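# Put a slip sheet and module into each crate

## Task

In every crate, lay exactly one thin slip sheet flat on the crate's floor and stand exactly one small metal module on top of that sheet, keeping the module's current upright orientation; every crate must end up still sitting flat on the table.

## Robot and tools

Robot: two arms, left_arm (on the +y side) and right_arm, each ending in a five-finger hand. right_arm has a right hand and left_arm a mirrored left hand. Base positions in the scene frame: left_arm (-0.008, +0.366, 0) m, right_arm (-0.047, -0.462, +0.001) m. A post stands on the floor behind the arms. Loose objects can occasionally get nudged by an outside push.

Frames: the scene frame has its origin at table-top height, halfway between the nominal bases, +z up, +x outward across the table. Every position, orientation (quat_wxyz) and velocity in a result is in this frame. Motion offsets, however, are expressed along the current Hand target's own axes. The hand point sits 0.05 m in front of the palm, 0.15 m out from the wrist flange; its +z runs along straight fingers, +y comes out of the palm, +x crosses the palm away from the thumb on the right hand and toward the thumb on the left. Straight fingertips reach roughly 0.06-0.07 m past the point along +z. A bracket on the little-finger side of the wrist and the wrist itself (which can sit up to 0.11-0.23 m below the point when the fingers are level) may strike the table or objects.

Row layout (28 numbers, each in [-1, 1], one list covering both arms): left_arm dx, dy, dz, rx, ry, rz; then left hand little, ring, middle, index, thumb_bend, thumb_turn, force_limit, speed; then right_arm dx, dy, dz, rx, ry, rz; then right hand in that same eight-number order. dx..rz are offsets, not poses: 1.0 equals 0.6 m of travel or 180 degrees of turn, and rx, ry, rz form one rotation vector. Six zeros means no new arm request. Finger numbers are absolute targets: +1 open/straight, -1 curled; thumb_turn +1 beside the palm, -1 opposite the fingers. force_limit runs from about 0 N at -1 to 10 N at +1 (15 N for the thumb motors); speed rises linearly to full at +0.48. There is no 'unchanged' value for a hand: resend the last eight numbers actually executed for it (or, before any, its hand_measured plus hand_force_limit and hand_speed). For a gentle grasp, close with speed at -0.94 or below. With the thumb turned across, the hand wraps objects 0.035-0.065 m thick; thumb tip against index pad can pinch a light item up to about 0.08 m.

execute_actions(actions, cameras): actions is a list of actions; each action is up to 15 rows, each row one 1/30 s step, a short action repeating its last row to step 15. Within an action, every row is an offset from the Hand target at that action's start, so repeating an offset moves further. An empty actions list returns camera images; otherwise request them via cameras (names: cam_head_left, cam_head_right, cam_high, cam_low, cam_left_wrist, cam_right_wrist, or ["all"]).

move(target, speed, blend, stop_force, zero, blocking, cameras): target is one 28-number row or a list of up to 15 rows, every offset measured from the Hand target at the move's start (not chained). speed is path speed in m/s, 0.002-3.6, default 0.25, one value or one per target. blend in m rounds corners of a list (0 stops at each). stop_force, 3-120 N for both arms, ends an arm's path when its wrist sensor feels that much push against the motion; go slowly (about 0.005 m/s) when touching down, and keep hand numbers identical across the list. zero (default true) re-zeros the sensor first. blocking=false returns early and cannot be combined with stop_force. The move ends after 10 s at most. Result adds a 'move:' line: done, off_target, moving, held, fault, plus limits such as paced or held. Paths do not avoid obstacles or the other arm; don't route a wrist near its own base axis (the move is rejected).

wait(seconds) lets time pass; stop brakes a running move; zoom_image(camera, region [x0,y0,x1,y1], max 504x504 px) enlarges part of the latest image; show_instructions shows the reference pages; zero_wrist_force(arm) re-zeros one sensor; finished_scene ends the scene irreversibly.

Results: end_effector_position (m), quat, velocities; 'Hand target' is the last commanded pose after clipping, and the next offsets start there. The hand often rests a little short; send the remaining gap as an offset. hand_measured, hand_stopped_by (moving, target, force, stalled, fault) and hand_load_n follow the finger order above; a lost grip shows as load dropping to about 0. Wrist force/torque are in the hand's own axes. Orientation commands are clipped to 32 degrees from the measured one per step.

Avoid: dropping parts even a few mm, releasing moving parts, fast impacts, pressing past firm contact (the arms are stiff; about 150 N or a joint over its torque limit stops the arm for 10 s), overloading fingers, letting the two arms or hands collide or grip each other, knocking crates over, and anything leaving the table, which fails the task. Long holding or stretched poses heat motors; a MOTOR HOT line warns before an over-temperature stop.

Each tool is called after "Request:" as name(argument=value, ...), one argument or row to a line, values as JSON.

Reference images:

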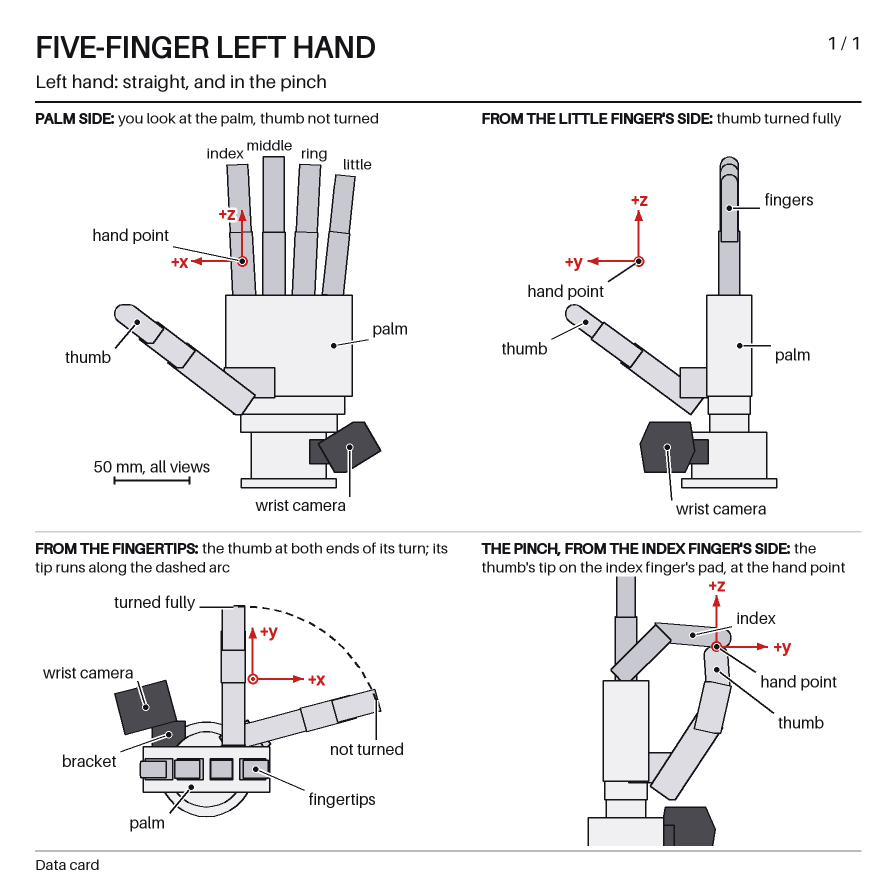

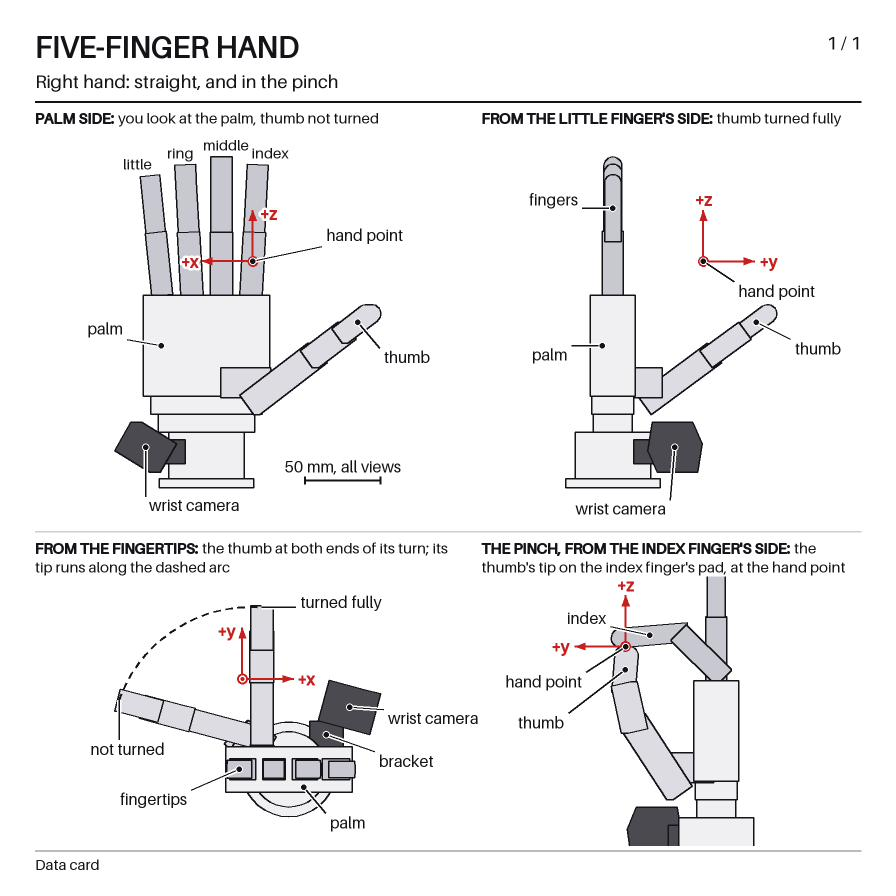

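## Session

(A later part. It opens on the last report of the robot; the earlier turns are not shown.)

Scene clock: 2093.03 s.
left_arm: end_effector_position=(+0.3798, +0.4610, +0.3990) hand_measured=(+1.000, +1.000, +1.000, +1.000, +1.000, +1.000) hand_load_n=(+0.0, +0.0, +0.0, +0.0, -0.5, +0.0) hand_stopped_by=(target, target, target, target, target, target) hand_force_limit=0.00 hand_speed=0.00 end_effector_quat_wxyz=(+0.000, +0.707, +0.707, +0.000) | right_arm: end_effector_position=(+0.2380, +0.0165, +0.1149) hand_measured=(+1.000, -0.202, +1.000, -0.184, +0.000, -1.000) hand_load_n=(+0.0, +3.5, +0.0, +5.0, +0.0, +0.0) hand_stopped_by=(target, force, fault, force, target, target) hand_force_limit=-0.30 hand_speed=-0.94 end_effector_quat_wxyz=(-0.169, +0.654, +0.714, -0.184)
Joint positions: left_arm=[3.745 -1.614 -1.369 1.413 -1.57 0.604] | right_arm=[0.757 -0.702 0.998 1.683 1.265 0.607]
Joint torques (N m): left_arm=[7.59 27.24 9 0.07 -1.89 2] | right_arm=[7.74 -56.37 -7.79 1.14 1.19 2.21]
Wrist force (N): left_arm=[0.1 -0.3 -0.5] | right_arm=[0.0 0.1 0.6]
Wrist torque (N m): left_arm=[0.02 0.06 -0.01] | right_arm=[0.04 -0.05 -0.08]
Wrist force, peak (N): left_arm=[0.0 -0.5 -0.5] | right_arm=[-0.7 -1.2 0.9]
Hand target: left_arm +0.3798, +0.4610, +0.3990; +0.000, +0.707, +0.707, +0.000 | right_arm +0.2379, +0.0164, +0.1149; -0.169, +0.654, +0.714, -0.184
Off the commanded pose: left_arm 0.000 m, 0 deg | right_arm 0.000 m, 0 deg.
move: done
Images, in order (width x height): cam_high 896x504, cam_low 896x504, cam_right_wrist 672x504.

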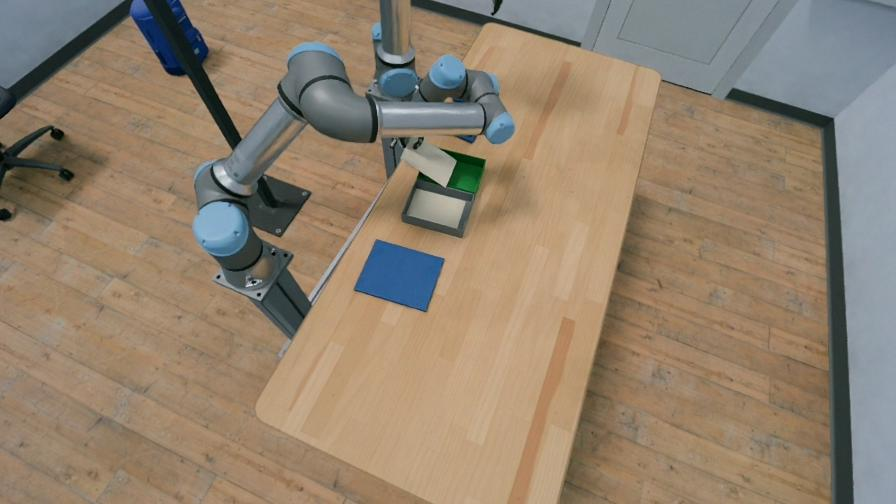

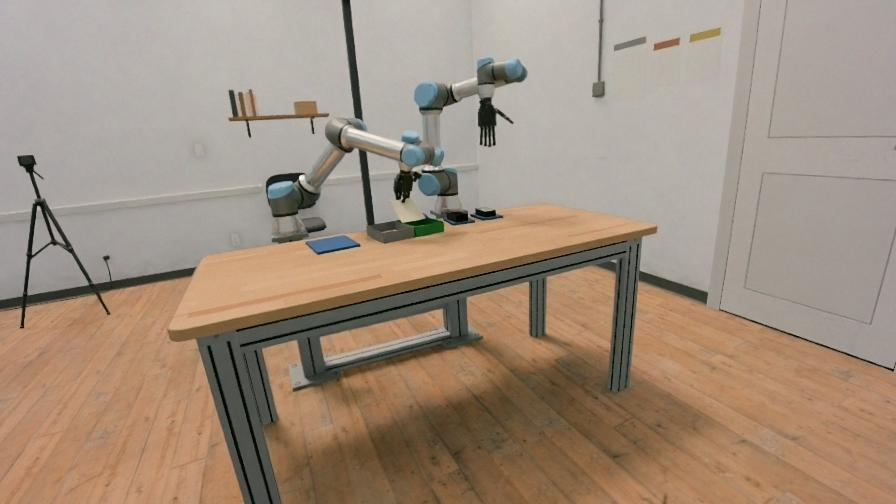

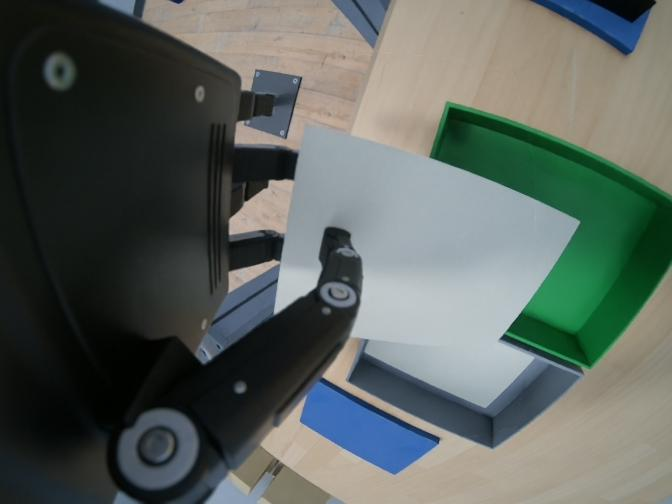

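Request:
move(
  target=[0,0,0,0,0,0,1,1,1,1,1,1,0,0,0.0385,0.0154,0.0105,0,0,0,1,-0.5,1,-0.5,0.0,-1,-0.3,-0.94],
  speed=0.06,
  cameras=["cam_right_wrist","cam_low","cam_high"],
)

Request:
zoom_image(
  camera="cam_high",
  region=[370, 100, 490, 220],
)

Request:
zoom_image(
  camera="cam_right_wrist",
  region=[270, 60, 670, 400],
)

Scene clock: 2128.90 s.
left_arm: end_effector_position=(+0.3798, +0.4610, +0.3990) hand_measured=(+1.000, +1.000, +1.000, +1.000, +1.000, +1.000) hand_load_n=(+0.0, +0.0, +0.0, +0.0, +0.0, +0.0) hand_stopped_by=(target, target, target, target, target, target) hand_force_limit=0.00 hand_speed=0.00 end_effector_quat_wxyz=(+0.000, +0.707, +0.707, +0.000) | right_arm: end_effector_position=(+0.2408, +0.0399, +0.1050) hand_measured=(+1.000, -0.202, +1.000, -0.184, +0.000, -1.000) hand_load_n=(+0.0, +3.5, +0.0, +5.0, +0.0, +0.0) hand_stopped_by=(target, force, fault, force, target, target) hand_force_limit=-0.30 hand_speed=-0.94 end_effector_quat_wxyz=(-0.169, +0.654, +0.714, -0.184)
Joint positions: left_arm=[3.745 -1.614 -1.369 1.413 -1.57 0.604] | right_arm=[0.781 -0.634 0.893 1.712 1.256 0.63]
Joint torques (N m): left_arm=[7.02 27.25 9.05 0.17 -1.44 2.25] | right_arm=[-6.2 -49.59 -22.29 1.16 1.22 -2.1]
Wrist force (N): left_arm=[0.1 -0.3 -0.4] | right_arm=[0.0 0.2 0.7]
Wrist torque (N m): left_arm=[0.02 0.06 -0.01] | right_arm=[0.04 -0.03 -0.02]
Wrist force, peak (N): left_arm=[0.1 -0.5 -0.6] | right_arm=[0.7 0.4 1.1]
Hand target: left_arm +0.3798, +0.4610, +0.3990; +0.000, +0.707, +0.707, +0.000 | right_arm +0.2409, +0.0399, +0.1050; -0.169, +0.654, +0.714, -0.184
Off the commanded pose: left_arm 0.000 m, 0 deg | right_arm 0.000 m, 0 deg.
move: done
Images, in order (width x height): cam_high 896x504, cam_low 896x504, cam_right_wrist 672x504.

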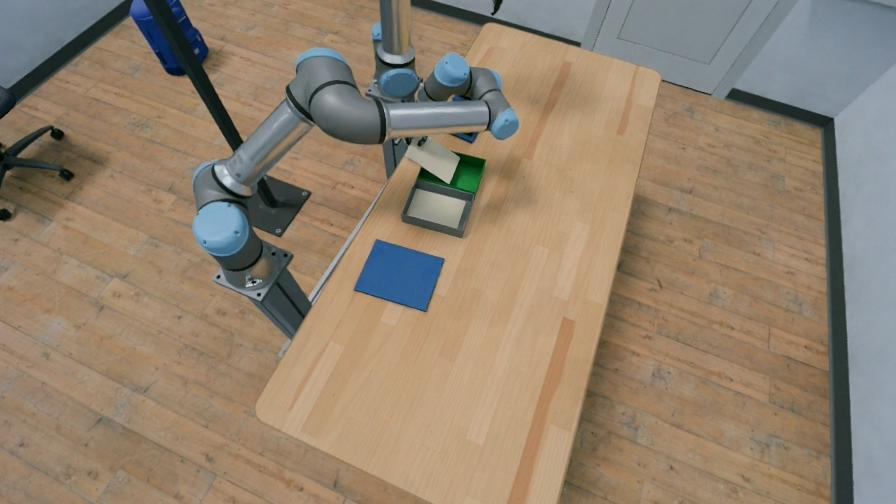

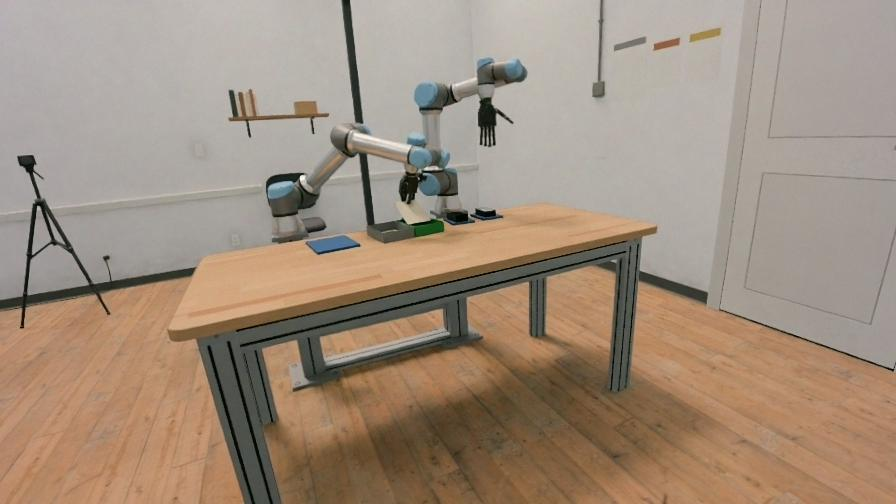

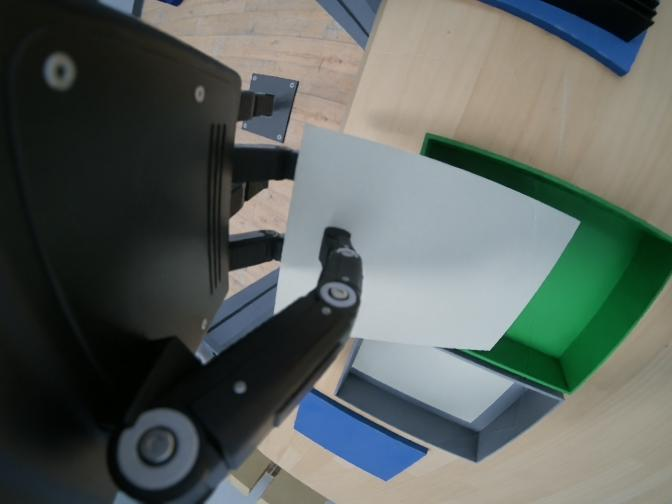

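Scaled by 4.200 from the camera's image (finer frame: 1280x720).

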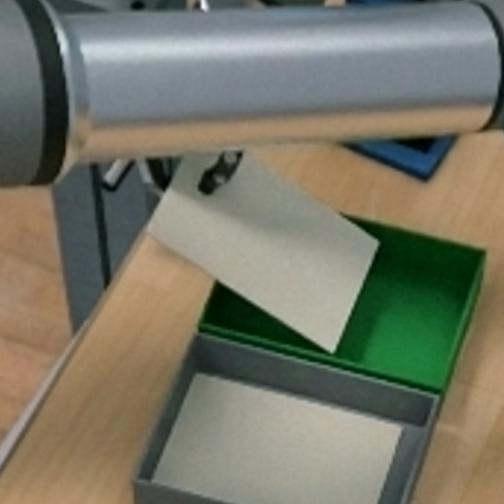

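Scaled by 1.260 from the camera's image (finer frame: 960x720).

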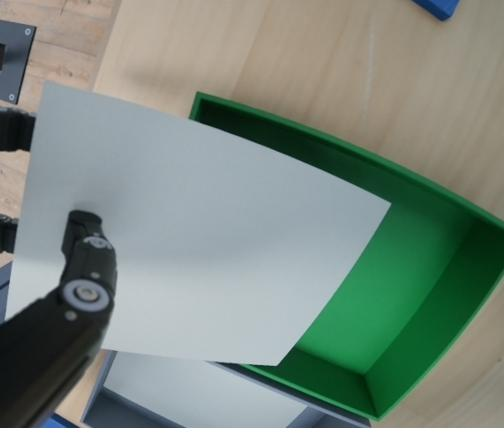

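Request:
move(
  target=[0,0,0,0,0,0,1,1,1,1,1,1,0,0,0.01,0,0,0,0,0,1,-0.5,1,-0.5,0.0,-1,-0.3,-0.94],
  speed=0.04,
)

Request:
move(
  target=[0,0,0,0,0,0,1,1,1,1,1,1,0,0,0,0.0423,0.0743,0,0,0,1,-0.5,1,-0.5,0.0,-1,-0.3,-0.94],
  speed=0.015,
  stop_force=3,
  cameras=["cam_right_wrist","cam_low","cam_high"],
)

Request:
zoom_image(
  camera="cam_high",
  region=[370, 100, 490, 220],
)

Request:
zoom_image(
  camera="cam_right_wrist",
  region=[270, 60, 670, 400],
)

Request:
zoom_image(
  camera="cam_low",
  region=[360, 170, 460, 250],
)

Scene clock: 2146.73 s.
left_arm: end_effector_position=(+0.3798, +0.4610, +0.3990) hand_measured=(+1.000, +1.000, +1.000, +1.000, +1.000, +1.000) hand_load_n=(+0.0, +0.0, +0.0, +0.0, +0.0, +0.0) hand_stopped_by=(target, target, target, target, target, target) hand_force_limit=0.00 hand_speed=0.00 end_effector_quat_wxyz=(+0.000, +0.707, +0.707, +0.000) | right_arm: end_effector_position=(+0.2403, +0.0459, +0.1049) hand_measured=(+1.000, -0.202, +1.000, -0.184, +0.000, -1.000) hand_load_n=(+0.0, +4.0, +0.0, +5.0, +0.0, +0.0) hand_stopped_by=(target, force, fault, force, target, target) hand_force_limit=-0.30 hand_speed=-0.94 end_effector_quat_wxyz=(-0.169, +0.654, +0.714, -0.184)
Joint positions: left_arm=[3.745 -1.614 -1.369 1.413 -1.57 0.604] | right_arm=[0.788 -0.619 0.865 1.724 1.253 0.637]
Joint torques (N m): left_arm=[7.22 27.36 9.69 0.26 -1.22 2.03] | right_arm=[-5.76 -56.89 -19 0.93 1.57 -2.14]
Wrist force (N): left_arm=[0.2 -0.2 -0.3] | right_arm=[0.1 0.4 0.7]
Wrist torque (N m): left_arm=[0.04 0.05 -0.01] | right_arm=[0.07 -0.05 0.02]
Wrist force, peak (N): left_arm=[-0.2 -0.1 -0.6] | right_arm=[0.1 0.2 1.1]
Hand target: left_arm +0.3798, +0.4610, +0.3990; +0.000, +0.707, +0.707, +0.000 | right_arm +0.2404, +0.0459, +0.1050; -0.169, +0.654, +0.714, -0.184
Off the commanded pose: left_arm 0.000 m, 0 deg | right_arm 0.000 m, 0 deg.
move: done

Scene clock: 2150.67 s.
left_arm: end_effector_position=(+0.3798, +0.4610, +0.3990) hand_measured=(+1.000, +1.000, +1.000, +1.000, +1.000, +1.000) hand_load_n=(+0.0, +0.0, +0.0, +0.0, +0.0, +0.0) hand_stopped_by=(target, target, target, target, target, target) hand_force_limit=0.00 hand_speed=0.00 end_effector_quat_wxyz=(+0.000, +0.707, +0.707, +0.000) | right_arm: end_effector_position=(+0.2410, +0.0459, +0.0611) hand_measured=(+1.000, -0.202, +1.000, -0.184, +0.000, -1.000) hand_load_n=(+0.0, +5.0, +0.0, +5.5, -0.5, +0.0) hand_stopped_by=(target, force, fault, force, target, target) hand_force_limit=-0.30 hand_speed=-0.94 end_effector_quat_wxyz=(-0.169, +0.654, +0.714, -0.184)
Joint positions: left_arm=[3.745 -1.614 -1.369 1.413 -1.57 0.604] | right_arm=[0.787 -0.58 0.907 1.643 1.253 0.637]
Joint torques (N m): left_arm=[6.33 27.46 10.09 0.19 -1.16 1.98] | right_arm=[-4.47 -59.18 -22.05 2.39 0.28 -1.71]
Wrist force (N): left_arm=[0.0 -0.3 -0.3] | right_arm=[-0.7 0.3 -1.7]
Wrist torque (N m): left_arm=[0.01 0.09 -0.02] | right_arm=[-0.10 0.00 0.10]
Wrist force, peak (N): left_arm=[0.1 -0.4 -0.6] | right_arm=[-0.3 -1.6 -1.9]
Hand target: left_arm +0.3798, +0.4610, +0.3990; +0.000, +0.707, +0.707, +0.000 | right_arm +0.2410, +0.0459, +0.0610; -0.169, +0.654, +0.714, -0.184 (not the last commanded pose)
Off the commanded pose: left_arm 0.000 m, 0 deg | right_arm 0.007 m, 0 deg.
move: contact (right_arm)
Images, in order (width x height): cam_high 896x504, cam_low 896x504, cam_right_wrist 672x504.

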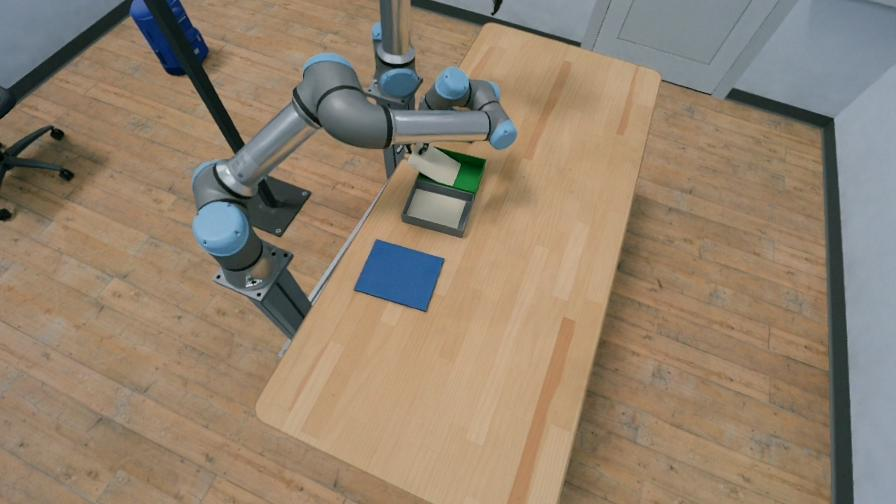

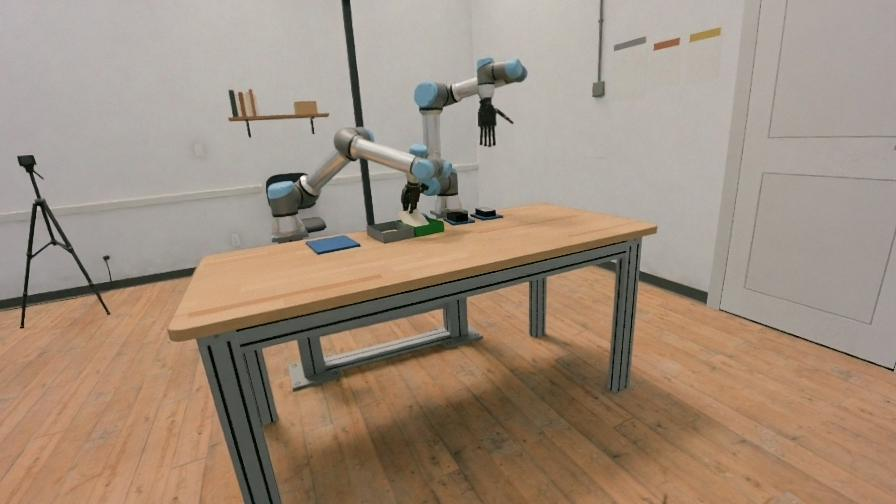

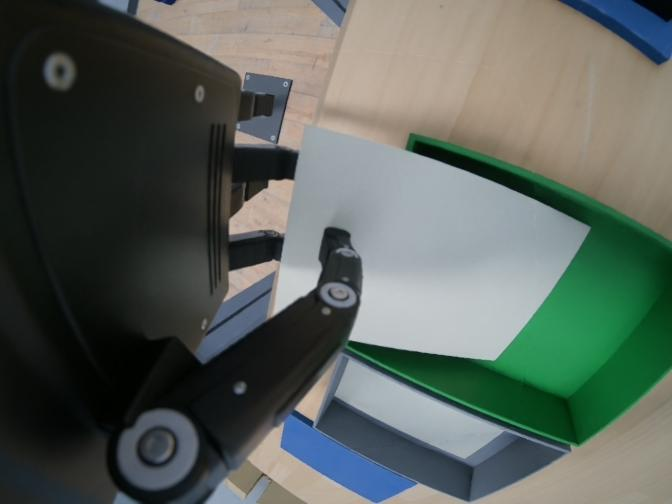

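Scaled by 4.200 from the camera's image (finer frame: 1280x720).

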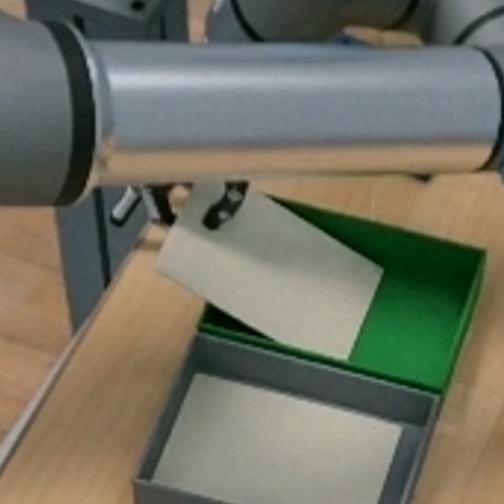

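Scaled by 1.260 from the camera's image (finer frame: 960x720).

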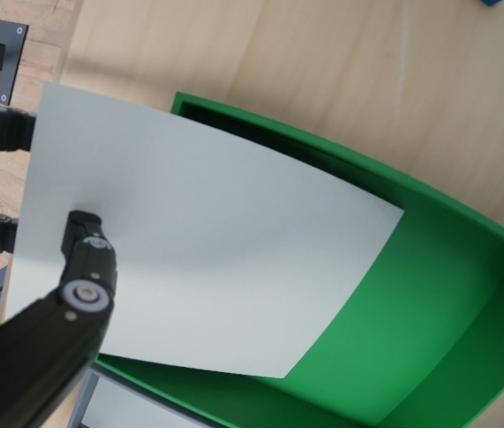

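Scaled by 5.040 from the camera's image (finer frame: 1280x720).

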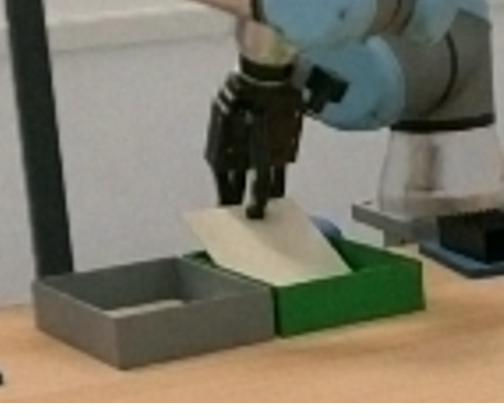

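Request:
move(
  target=[0,0,0,0,0,0,1,1,1,1,1,1,0,0,0.0005,0,0.0118,-0.0306,0,0,1,-0.5,1,-0.5,0.0,-1,-0.3,-0.94],
  speed=0.015,
  cameras=["cam_right_wrist","cam_low","cam_high"],
)

Request:
zoom_image(
  camera="cam_high",
  region=[370, 100, 490, 220],
)

Request:
zoom_image(
  camera="cam_low",
  region=[360, 170, 460, 250],
)

Scene clock: 2164.17 s.
left_arm: end_effector_position=(+0.3798, +0.4610, +0.3990) hand_measured=(+1.000, +1.000, +1.000, +1.000, +1.000, +1.000) hand_load_n=(+0.0, +0.0, +0.0, +0.0, +0.0, +0.0) hand_stopped_by=(target, target, target, target, target, target) hand_force_limit=0.00 hand_speed=0.00 end_effector_quat_wxyz=(+0.000, +0.707, +0.707, +0.000) | right_arm: end_effector_position=(+0.2375, +0.0459, +0.0549) hand_measured=(+1.000, -0.202, +1.000, -0.184, +0.000, -1.000) hand_load_n=(+0.0, +4.5, +0.0, +3.0, +0.0, +0.0) hand_stopped_by=(target, force, fault, force, target, target) hand_force_limit=-0.30 hand_speed=-0.94 end_effector_quat_wxyz=(-0.137, +0.662, +0.722, -0.149)
Joint positions: left_arm=[3.745 -1.614 -1.369 1.413 -1.57 0.604] | right_arm=[0.817 -0.625 0.974 1.533 1.303 0.688]
Joint torques (N m): left_arm=[6.68 26.81 9.85 0.17 -1.07 1.96] | right_arm=[-1.2 -46.03 -20.45 3.31 -1.12 -0.31]
Wrist force (N): left_arm=[0.0 -0.2 -0.5] | right_arm=[-0.7 -0.1 -0.4]
Wrist torque (N m): left_arm=[0.05 0.08 -0.03] | right_arm=[-0.02 0.01 -0.07]
Wrist force, peak (N): left_arm=[-0.2 -0.4 -0.5] | right_arm=[-0.8 0.1 -2.1]
Hand target: left_arm +0.3798, +0.4610, +0.3990; +0.000, +0.707, +0.707, +0.000 | right_arm +0.2375, +0.0459, +0.0549; -0.137, +0.662, +0.722, -0.149
Off the commanded pose: left_arm 0.000 m, 0 deg | right_arm 0.000 m, 0 deg.
move: done
Images, in order (width x height): cam_high 896x504, cam_low 896x504, cam_right_wrist 672x504.

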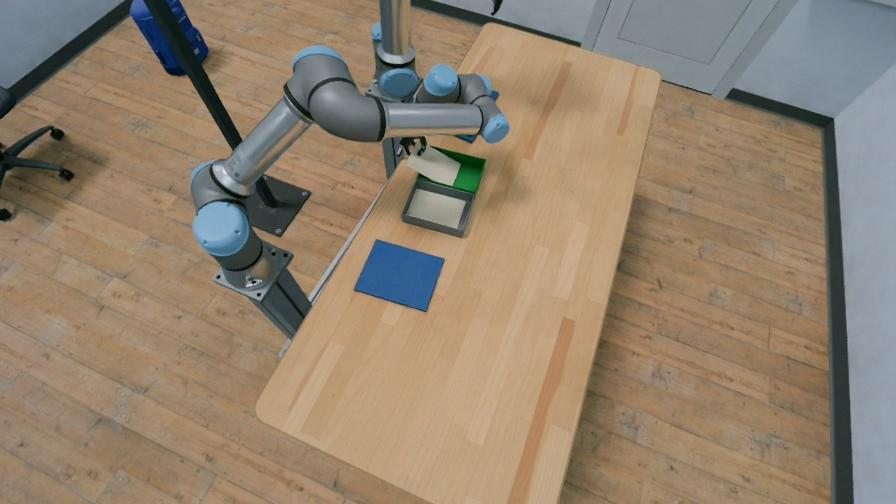

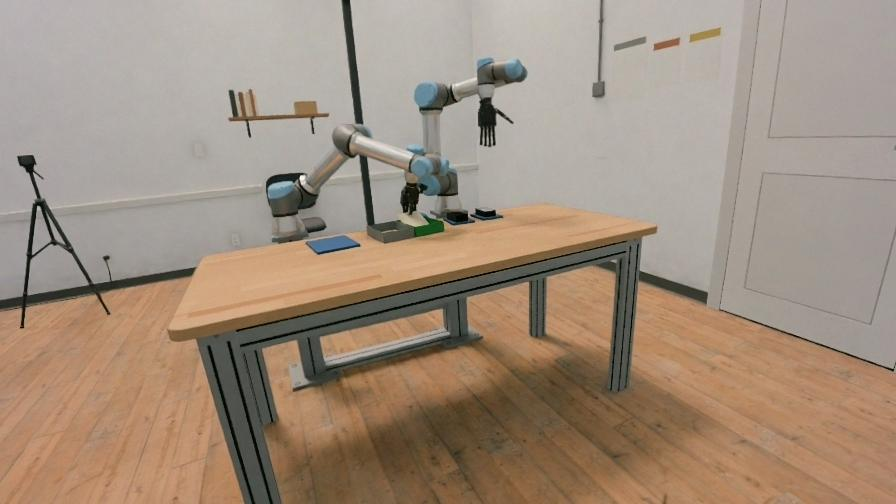

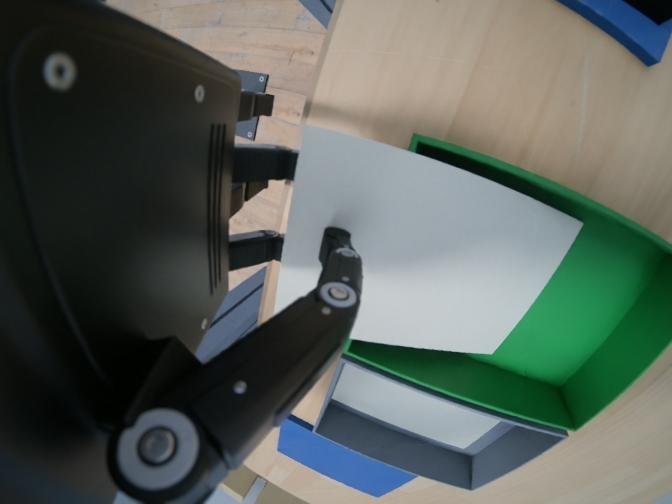

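Scaled by 4.200 from the camera's image (finer frame: 1280x720).

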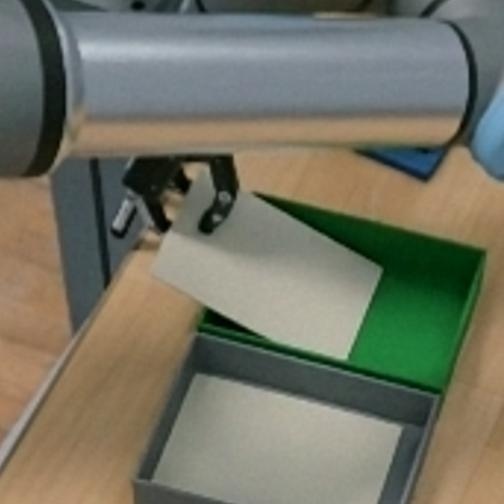

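Scaled by 5.040 from the camera's image (finer frame: 1280x720).

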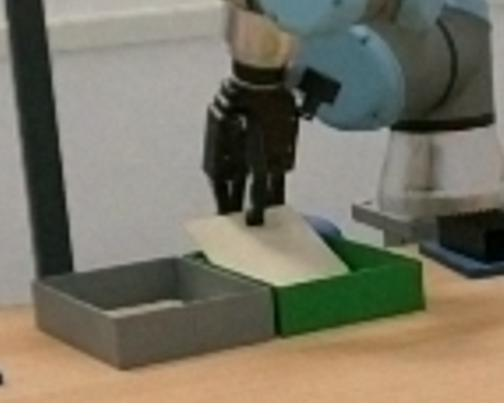

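Request:
move(
  target=[0,0,0,0,0,0,1,1,1,1,1,1,0,0,0,0.0033,0.0092,0,0,0,1,-0.5,1,-0.5,0.0,-1,-0.3,-0.94],
  speed=0.01,
  stop_force=3,
  cameras=["cam_right_wrist"],
)

Scene clock: 2171.07 s.
left_arm: end_effector_position=(+0.3798, +0.4610, +0.3990) hand_measured=(+1.000, +1.000, +1.000, +1.000, +1.000, +1.000) hand_load_n=(+0.0, +0.0, +0.0, +0.0, +0.0, +0.0) hand_stopped_by=(target, target, target, target, target, target) hand_force_limit=0.00 hand_speed=0.00 end_effector_quat_wxyz=(+0.000, +0.707, +0.707, +0.000) | right_arm: end_effector_position=(+0.2375, +0.0459, +0.0538) hand_measured=(+1.000, -0.202, +1.000, -0.184, +0.000, -1.000) hand_load_n=(+0.0, +6.0, +0.0, +2.0, +0.0, +0.0) hand_stopped_by=(target, force, fault, force, target, target) hand_force_limit=-0.30 hand_speed=-0.94 end_effector_quat_wxyz=(-0.137, +0.662, +0.722, -0.149)
Joint positions: left_arm=[3.745 -1.614 -1.369 1.413 -1.57 0.604] | right_arm=[0.817 -0.624 0.975 1.531 1.302 0.688]
Joint torques (N m): left_arm=[6.74 27.18 10.58 0.23 -0.81 2.03] | right_arm=[-0.77 -56.85 -21.75 3.35 -1.57 -0.92]
Wrist force (N): left_arm=[-0.1 -0.3 -0.3] | right_arm=[-2.0 1.1 -3.2]
Wrist torque (N m): left_arm=[0.01 0.08 -0.02] | right_arm=[0.12 0.08 -0.08]
Wrist force, peak (N): left_arm=[-0.1 -0.4 -0.5] | right_arm=[-1.0 -0.5 -5.2]
Hand target: left_arm +0.3798, +0.4610, +0.3990; +0.000, +0.707, +0.707, +0.000 | right_arm +0.2375, +0.0459, +0.0538; -0.137, +0.662, +0.722, -0.149 (not the last commanded pose)
Off the commanded pose: left_arm 0.000 m, 0 deg | right_arm 0.005 m, 0 deg.
move: contact (right_arm)

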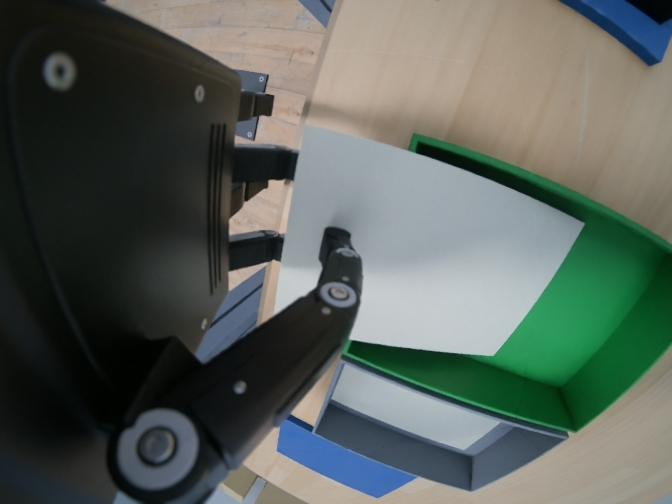

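Rim contact. Release thumb, then the fingers gradually.

Request:
execute_actions(
  actions=[
    [[0,0,0,0,0,0,1,1,1,1,1,1,0,0,0,0,0,0,0,0,1,-0.5,1,-0.5,0.8,-1,-0.3,-0.7]],
  ],
)

Request:
wait(
  seconds=2,
  cameras=["cam_right_wrist"],
)

Request:
execute_actions(
  actions=[
    [[0,0,0,0,0,0,1,1,1,1,1,1,0,0,0,0,0,0,0,0,1,0.1,1,0.1,0.8,-1,-0.3,-0.85]],
  ],
)

Request:
wait(
  seconds=2,
  cameras=["cam_right_wrist","cam_high"],
)

Scene clock: 2179.77 s.
left_arm: end_effector_position=(+0.3798, +0.4610, +0.3990) hand_measured=(+1.000, +1.000, +1.000, +1.000, +1.000, +1.000) hand_load_n=(+0.0, +0.0, +0.0, +0.0, +0.0, +0.0) hand_stopped_by=(target, target, target, target, target, target) hand_force_limit=0.00 hand_speed=0.00 end_effector_quat_wxyz=(+0.000, +0.707, +0.707, +0.000) | right_arm: end_effector_position=(+0.2375, +0.0459, +0.0538) hand_measured=(+1.000, -0.202, +1.000, -0.184, +0.800, -1.000) hand_load_n=(+0.0, +0.0, +0.0, +0.0, +0.0, +0.0) hand_stopped_by=(target, force, fault, force, target, target) hand_force_limit=-0.30 hand_speed=-0.70 end_effector_quat_wxyz=(-0.137, +0.662, +0.722, -0.149)
Joint positions: left_arm=[3.745 -1.614 -1.369 1.413 -1.57 0.604] | right_arm=[0.817 -0.624 0.975 1.531 1.302 0.688]
Joint torques (N m): left_arm=[5.25 27.47 9.92 0.21 -0.38 1.93] | right_arm=[0.13 -55.62 -23.21 2.67 1.13 -0.78]
Wrist force (N): left_arm=[0.0 -0.3 -0.2] | right_arm=[0.2 -0.2 0.7]
Wrist torque (N m): left_arm=[0.01 0.07 -0.01] | right_arm=[-0.02 -0.07 -0.05]
Wrist force, peak (N): left_arm=[0.1 -0.5 -0.6] | right_arm=[-2.0 1.1 -3.5]
Hand target: left_arm +0.3798, +0.4610, +0.3990; +0.000, +0.707, +0.707, +0.000 | right_arm +0.2375, +0.0459, +0.0538; -0.137, +0.662, +0.722, -0.149
Off the commanded pose: left_arm 0.000 m, 0 deg | right_arm 0.000 m, 0 deg.

Scene clock: 2181.77 s.
left_arm: end_effector_position=(+0.3798, +0.4610, +0.3990) hand_measured=(+1.000, +1.000, +1.000, +1.000, +1.000, +1.000) hand_load_n=(+0.0, +0.0, +0.0, +0.0, +0.0, +0.0) hand_stopped_by=(target, target, target, target, target, target) hand_force_limit=0.00 hand_speed=0.00 end_effector_quat_wxyz=(+0.000, +0.707, +0.707, +0.000) | right_arm: end_effector_position=(+0.2375, +0.0459, +0.0538) hand_measured=(+1.000, -0.202, +1.000, -0.184, +0.800, -1.000) hand_load_n=(+0.0, +0.0, +0.0, +0.0, +0.0, +0.0) hand_stopped_by=(target, force, fault, force, target, target) hand_force_limit=-0.30 hand_speed=-0.70 end_effector_quat_wxyz=(-0.137, +0.662, +0.722, -0.149)
Joint positions: left_arm=[3.745 -1.614 -1.369 1.413 -1.57 0.604] | right_arm=[0.817 -0.624 0.975 1.531 1.302 0.688]
Joint torques (N m): left_arm=[6.97 28 10.21 0.01 -0.57 1.77] | right_arm=[1.1 -55.57 -22.02 2.43 1.38 -0.58]
Wrist force (N): left_arm=[0.0 -0.4 -0.3] | right_arm=[-0.1 -0.1 0.7]
Wrist torque (N m): left_arm=[0.00 0.08 -0.02] | right_arm=[-0.01 -0.04 -0.06]
Wrist force, peak (N): left_arm=[0.1 -0.5 -0.4] | right_arm=[0.1 -0.1 0.9]
Hand target: left_arm +0.3798, +0.4610, +0.3990; +0.000, +0.707, +0.707, +0.000 | right_arm +0.2375, +0.0459, +0.0538; -0.137, +0.662, +0.722, -0.149
Off the commanded pose: left_arm 0.000 m, 0 deg | right_arm 0.000 m, 0 deg.
wait: 2.00 s; at rest by 0.17 s

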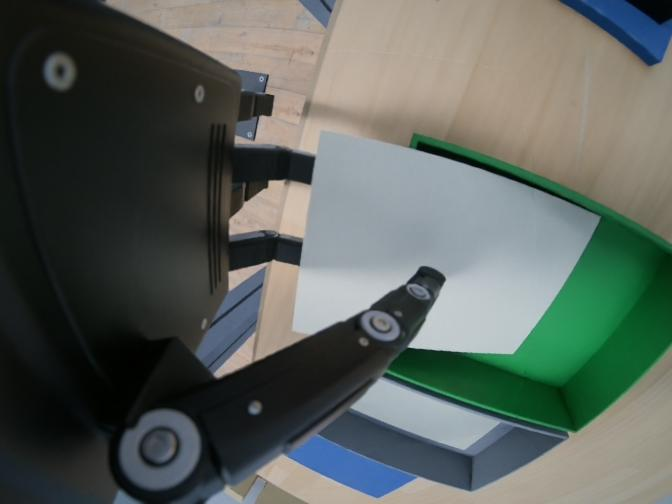

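Scene clock: 2182.77 s.
left_arm: end_effector_position=(+0.3798, +0.4610, +0.3990) hand_measured=(+1.000, +1.000, +1.000, +1.000, +1.000, +1.000) hand_load_n=(+0.0, +0.0, +0.0, +0.0, +0.0, +0.0) hand_stopped_by=(target, target, target, target, target, target) hand_force_limit=0.00 hand_speed=0.00 end_effector_quat_wxyz=(+0.000, +0.707, +0.707, +0.000) | right_arm: end_effector_position=(+0.2375, +0.0459, +0.0538) hand_measured=(+1.000, +0.100, +1.000, +0.100, +0.800, -1.000) hand_load_n=(+0.0, +0.0, +0.0, +0.0, +0.0, +0.0) hand_stopped_by=(target, target, fault, target, target, target) hand_force_limit=-0.30 hand_speed=-0.85 end_effector_quat_wxyz=(-0.137, +0.662, +0.722, -0.149)
Joint positions: left_arm=[3.745 -1.614 -1.369 1.413 -1.57 0.604] | right_arm=[0.817 -0.624 0.975 1.531 1.302 0.688]
Joint torques (N m): left_arm=[7.02 27.66 8.98 0.24 -0.38 1.57] | right_arm=[0.71 -54.66 -22.13 2.25 1.05 -0.49]
Wrist force (N): left_arm=[0.0 -0.5 -0.4] | right_arm=[-0.2 -0.2 0.4]
Wrist torque (N m): left_arm=[0.00 0.06 -0.01] | right_arm=[-0.01 -0.01 -0.07]
Wrist force, peak (N): left_arm=[0.0 -0.3 -0.6] | right_arm=[-0.2 -0.2 0.8]
Hand target: left_arm +0.3798, +0.4610, +0.3990; +0.000, +0.707, +0.707, +0.000 | right_arm +0.2375, +0.0459, +0.0538; -0.137, +0.662, +0.722, -0.149
Off the commanded pose: left_arm 0.000 m, 0 deg | right_arm 0.000 m, 0 deg.

Scene clock: 2184.77 s.
left_arm: end_effector_position=(+0.3798, +0.4610, +0.3990) hand_measured=(+1.000, +1.000, +1.000, +1.000, +1.000, +1.000) hand_load_n=(+0.0, +0.0, +0.0, +0.0, +0.0, +0.0) hand_stopped_by=(target, target, target, target, target, target) hand_force_limit=0.00 hand_speed=0.00 end_effector_quat_wxyz=(+0.000, +0.707, +0.707, +0.000) | right_arm: end_effector_position=(+0.2375, +0.0459, +0.0538) hand_measured=(+1.000, +0.100, +1.000, +0.100, +0.800, -1.000) hand_load_n=(+0.0, +0.0, +0.0, +0.0, +0.0, +0.0) hand_stopped_by=(target, target, fault, target, target, target) hand_force_limit=-0.30 hand_speed=-0.85 end_effector_quat_wxyz=(-0.137, +0.662, +0.722, -0.149)
Joint positions: left_arm=[3.745 -1.614 -1.369 1.413 -1.57 0.604] | right_arm=[0.817 -0.624 0.975 1.531 1.302 0.688]
Joint torques (N m): left_arm=[6.22 27.87 9.26 0.21 -0.56 1.77] | right_arm=[1.4 -53.87 -22.06 2.23 1.22 -0.5]
Wrist force (N): left_arm=[0.1 -0.3 -0.4] | right_arm=[-0.1 -0.1 0.6]
Wrist torque (N m): left_arm=[0.02 0.05 -0.01] | right_arm=[-0.01 -0.03 -0.06]
Wrist force, peak (N): left_arm=[-0.1 -0.3 -0.6] | right_arm=[0.0 -0.3 0.8]
Hand target: left_arm +0.3798, +0.4610, +0.3990; +0.000, +0.707, +0.707, +0.000 | right_arm +0.2375, +0.0459, +0.0538; -0.137, +0.662, +0.722, -0.149
Off the commanded pose: left_arm 0.000 m, 0 deg | right_arm 0.000 m, 0 deg.
wait: 2.00 s; at rest by 0.17 s
Images, in order (width x height): cam_high 896x504, cam_right_wrist 672x504.

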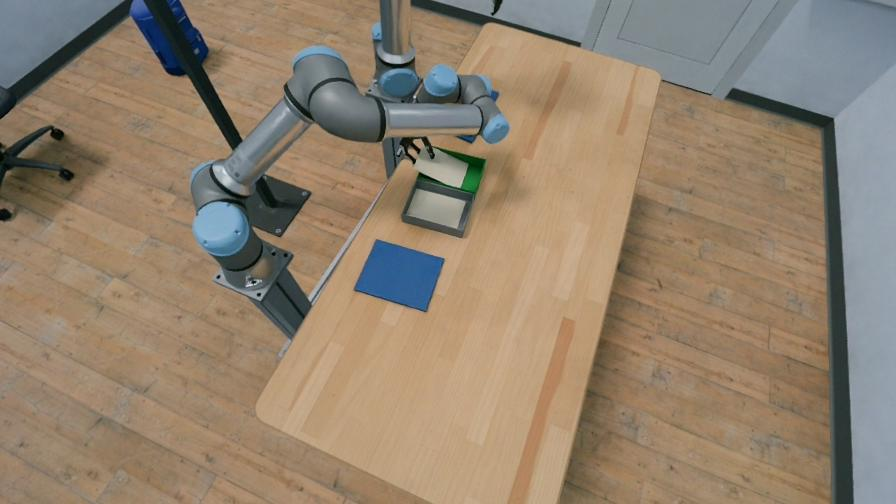

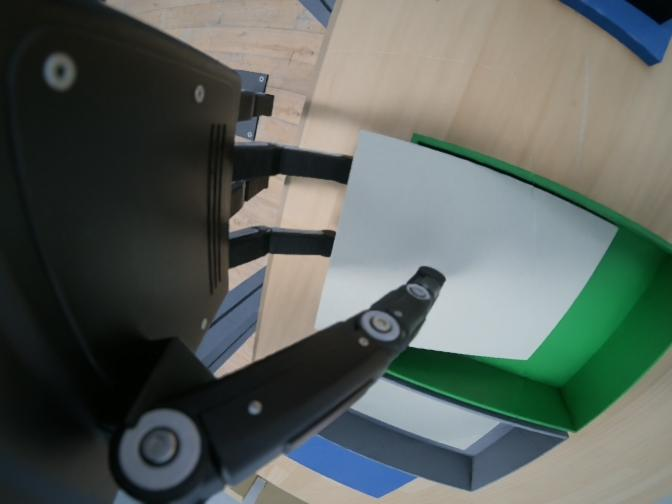

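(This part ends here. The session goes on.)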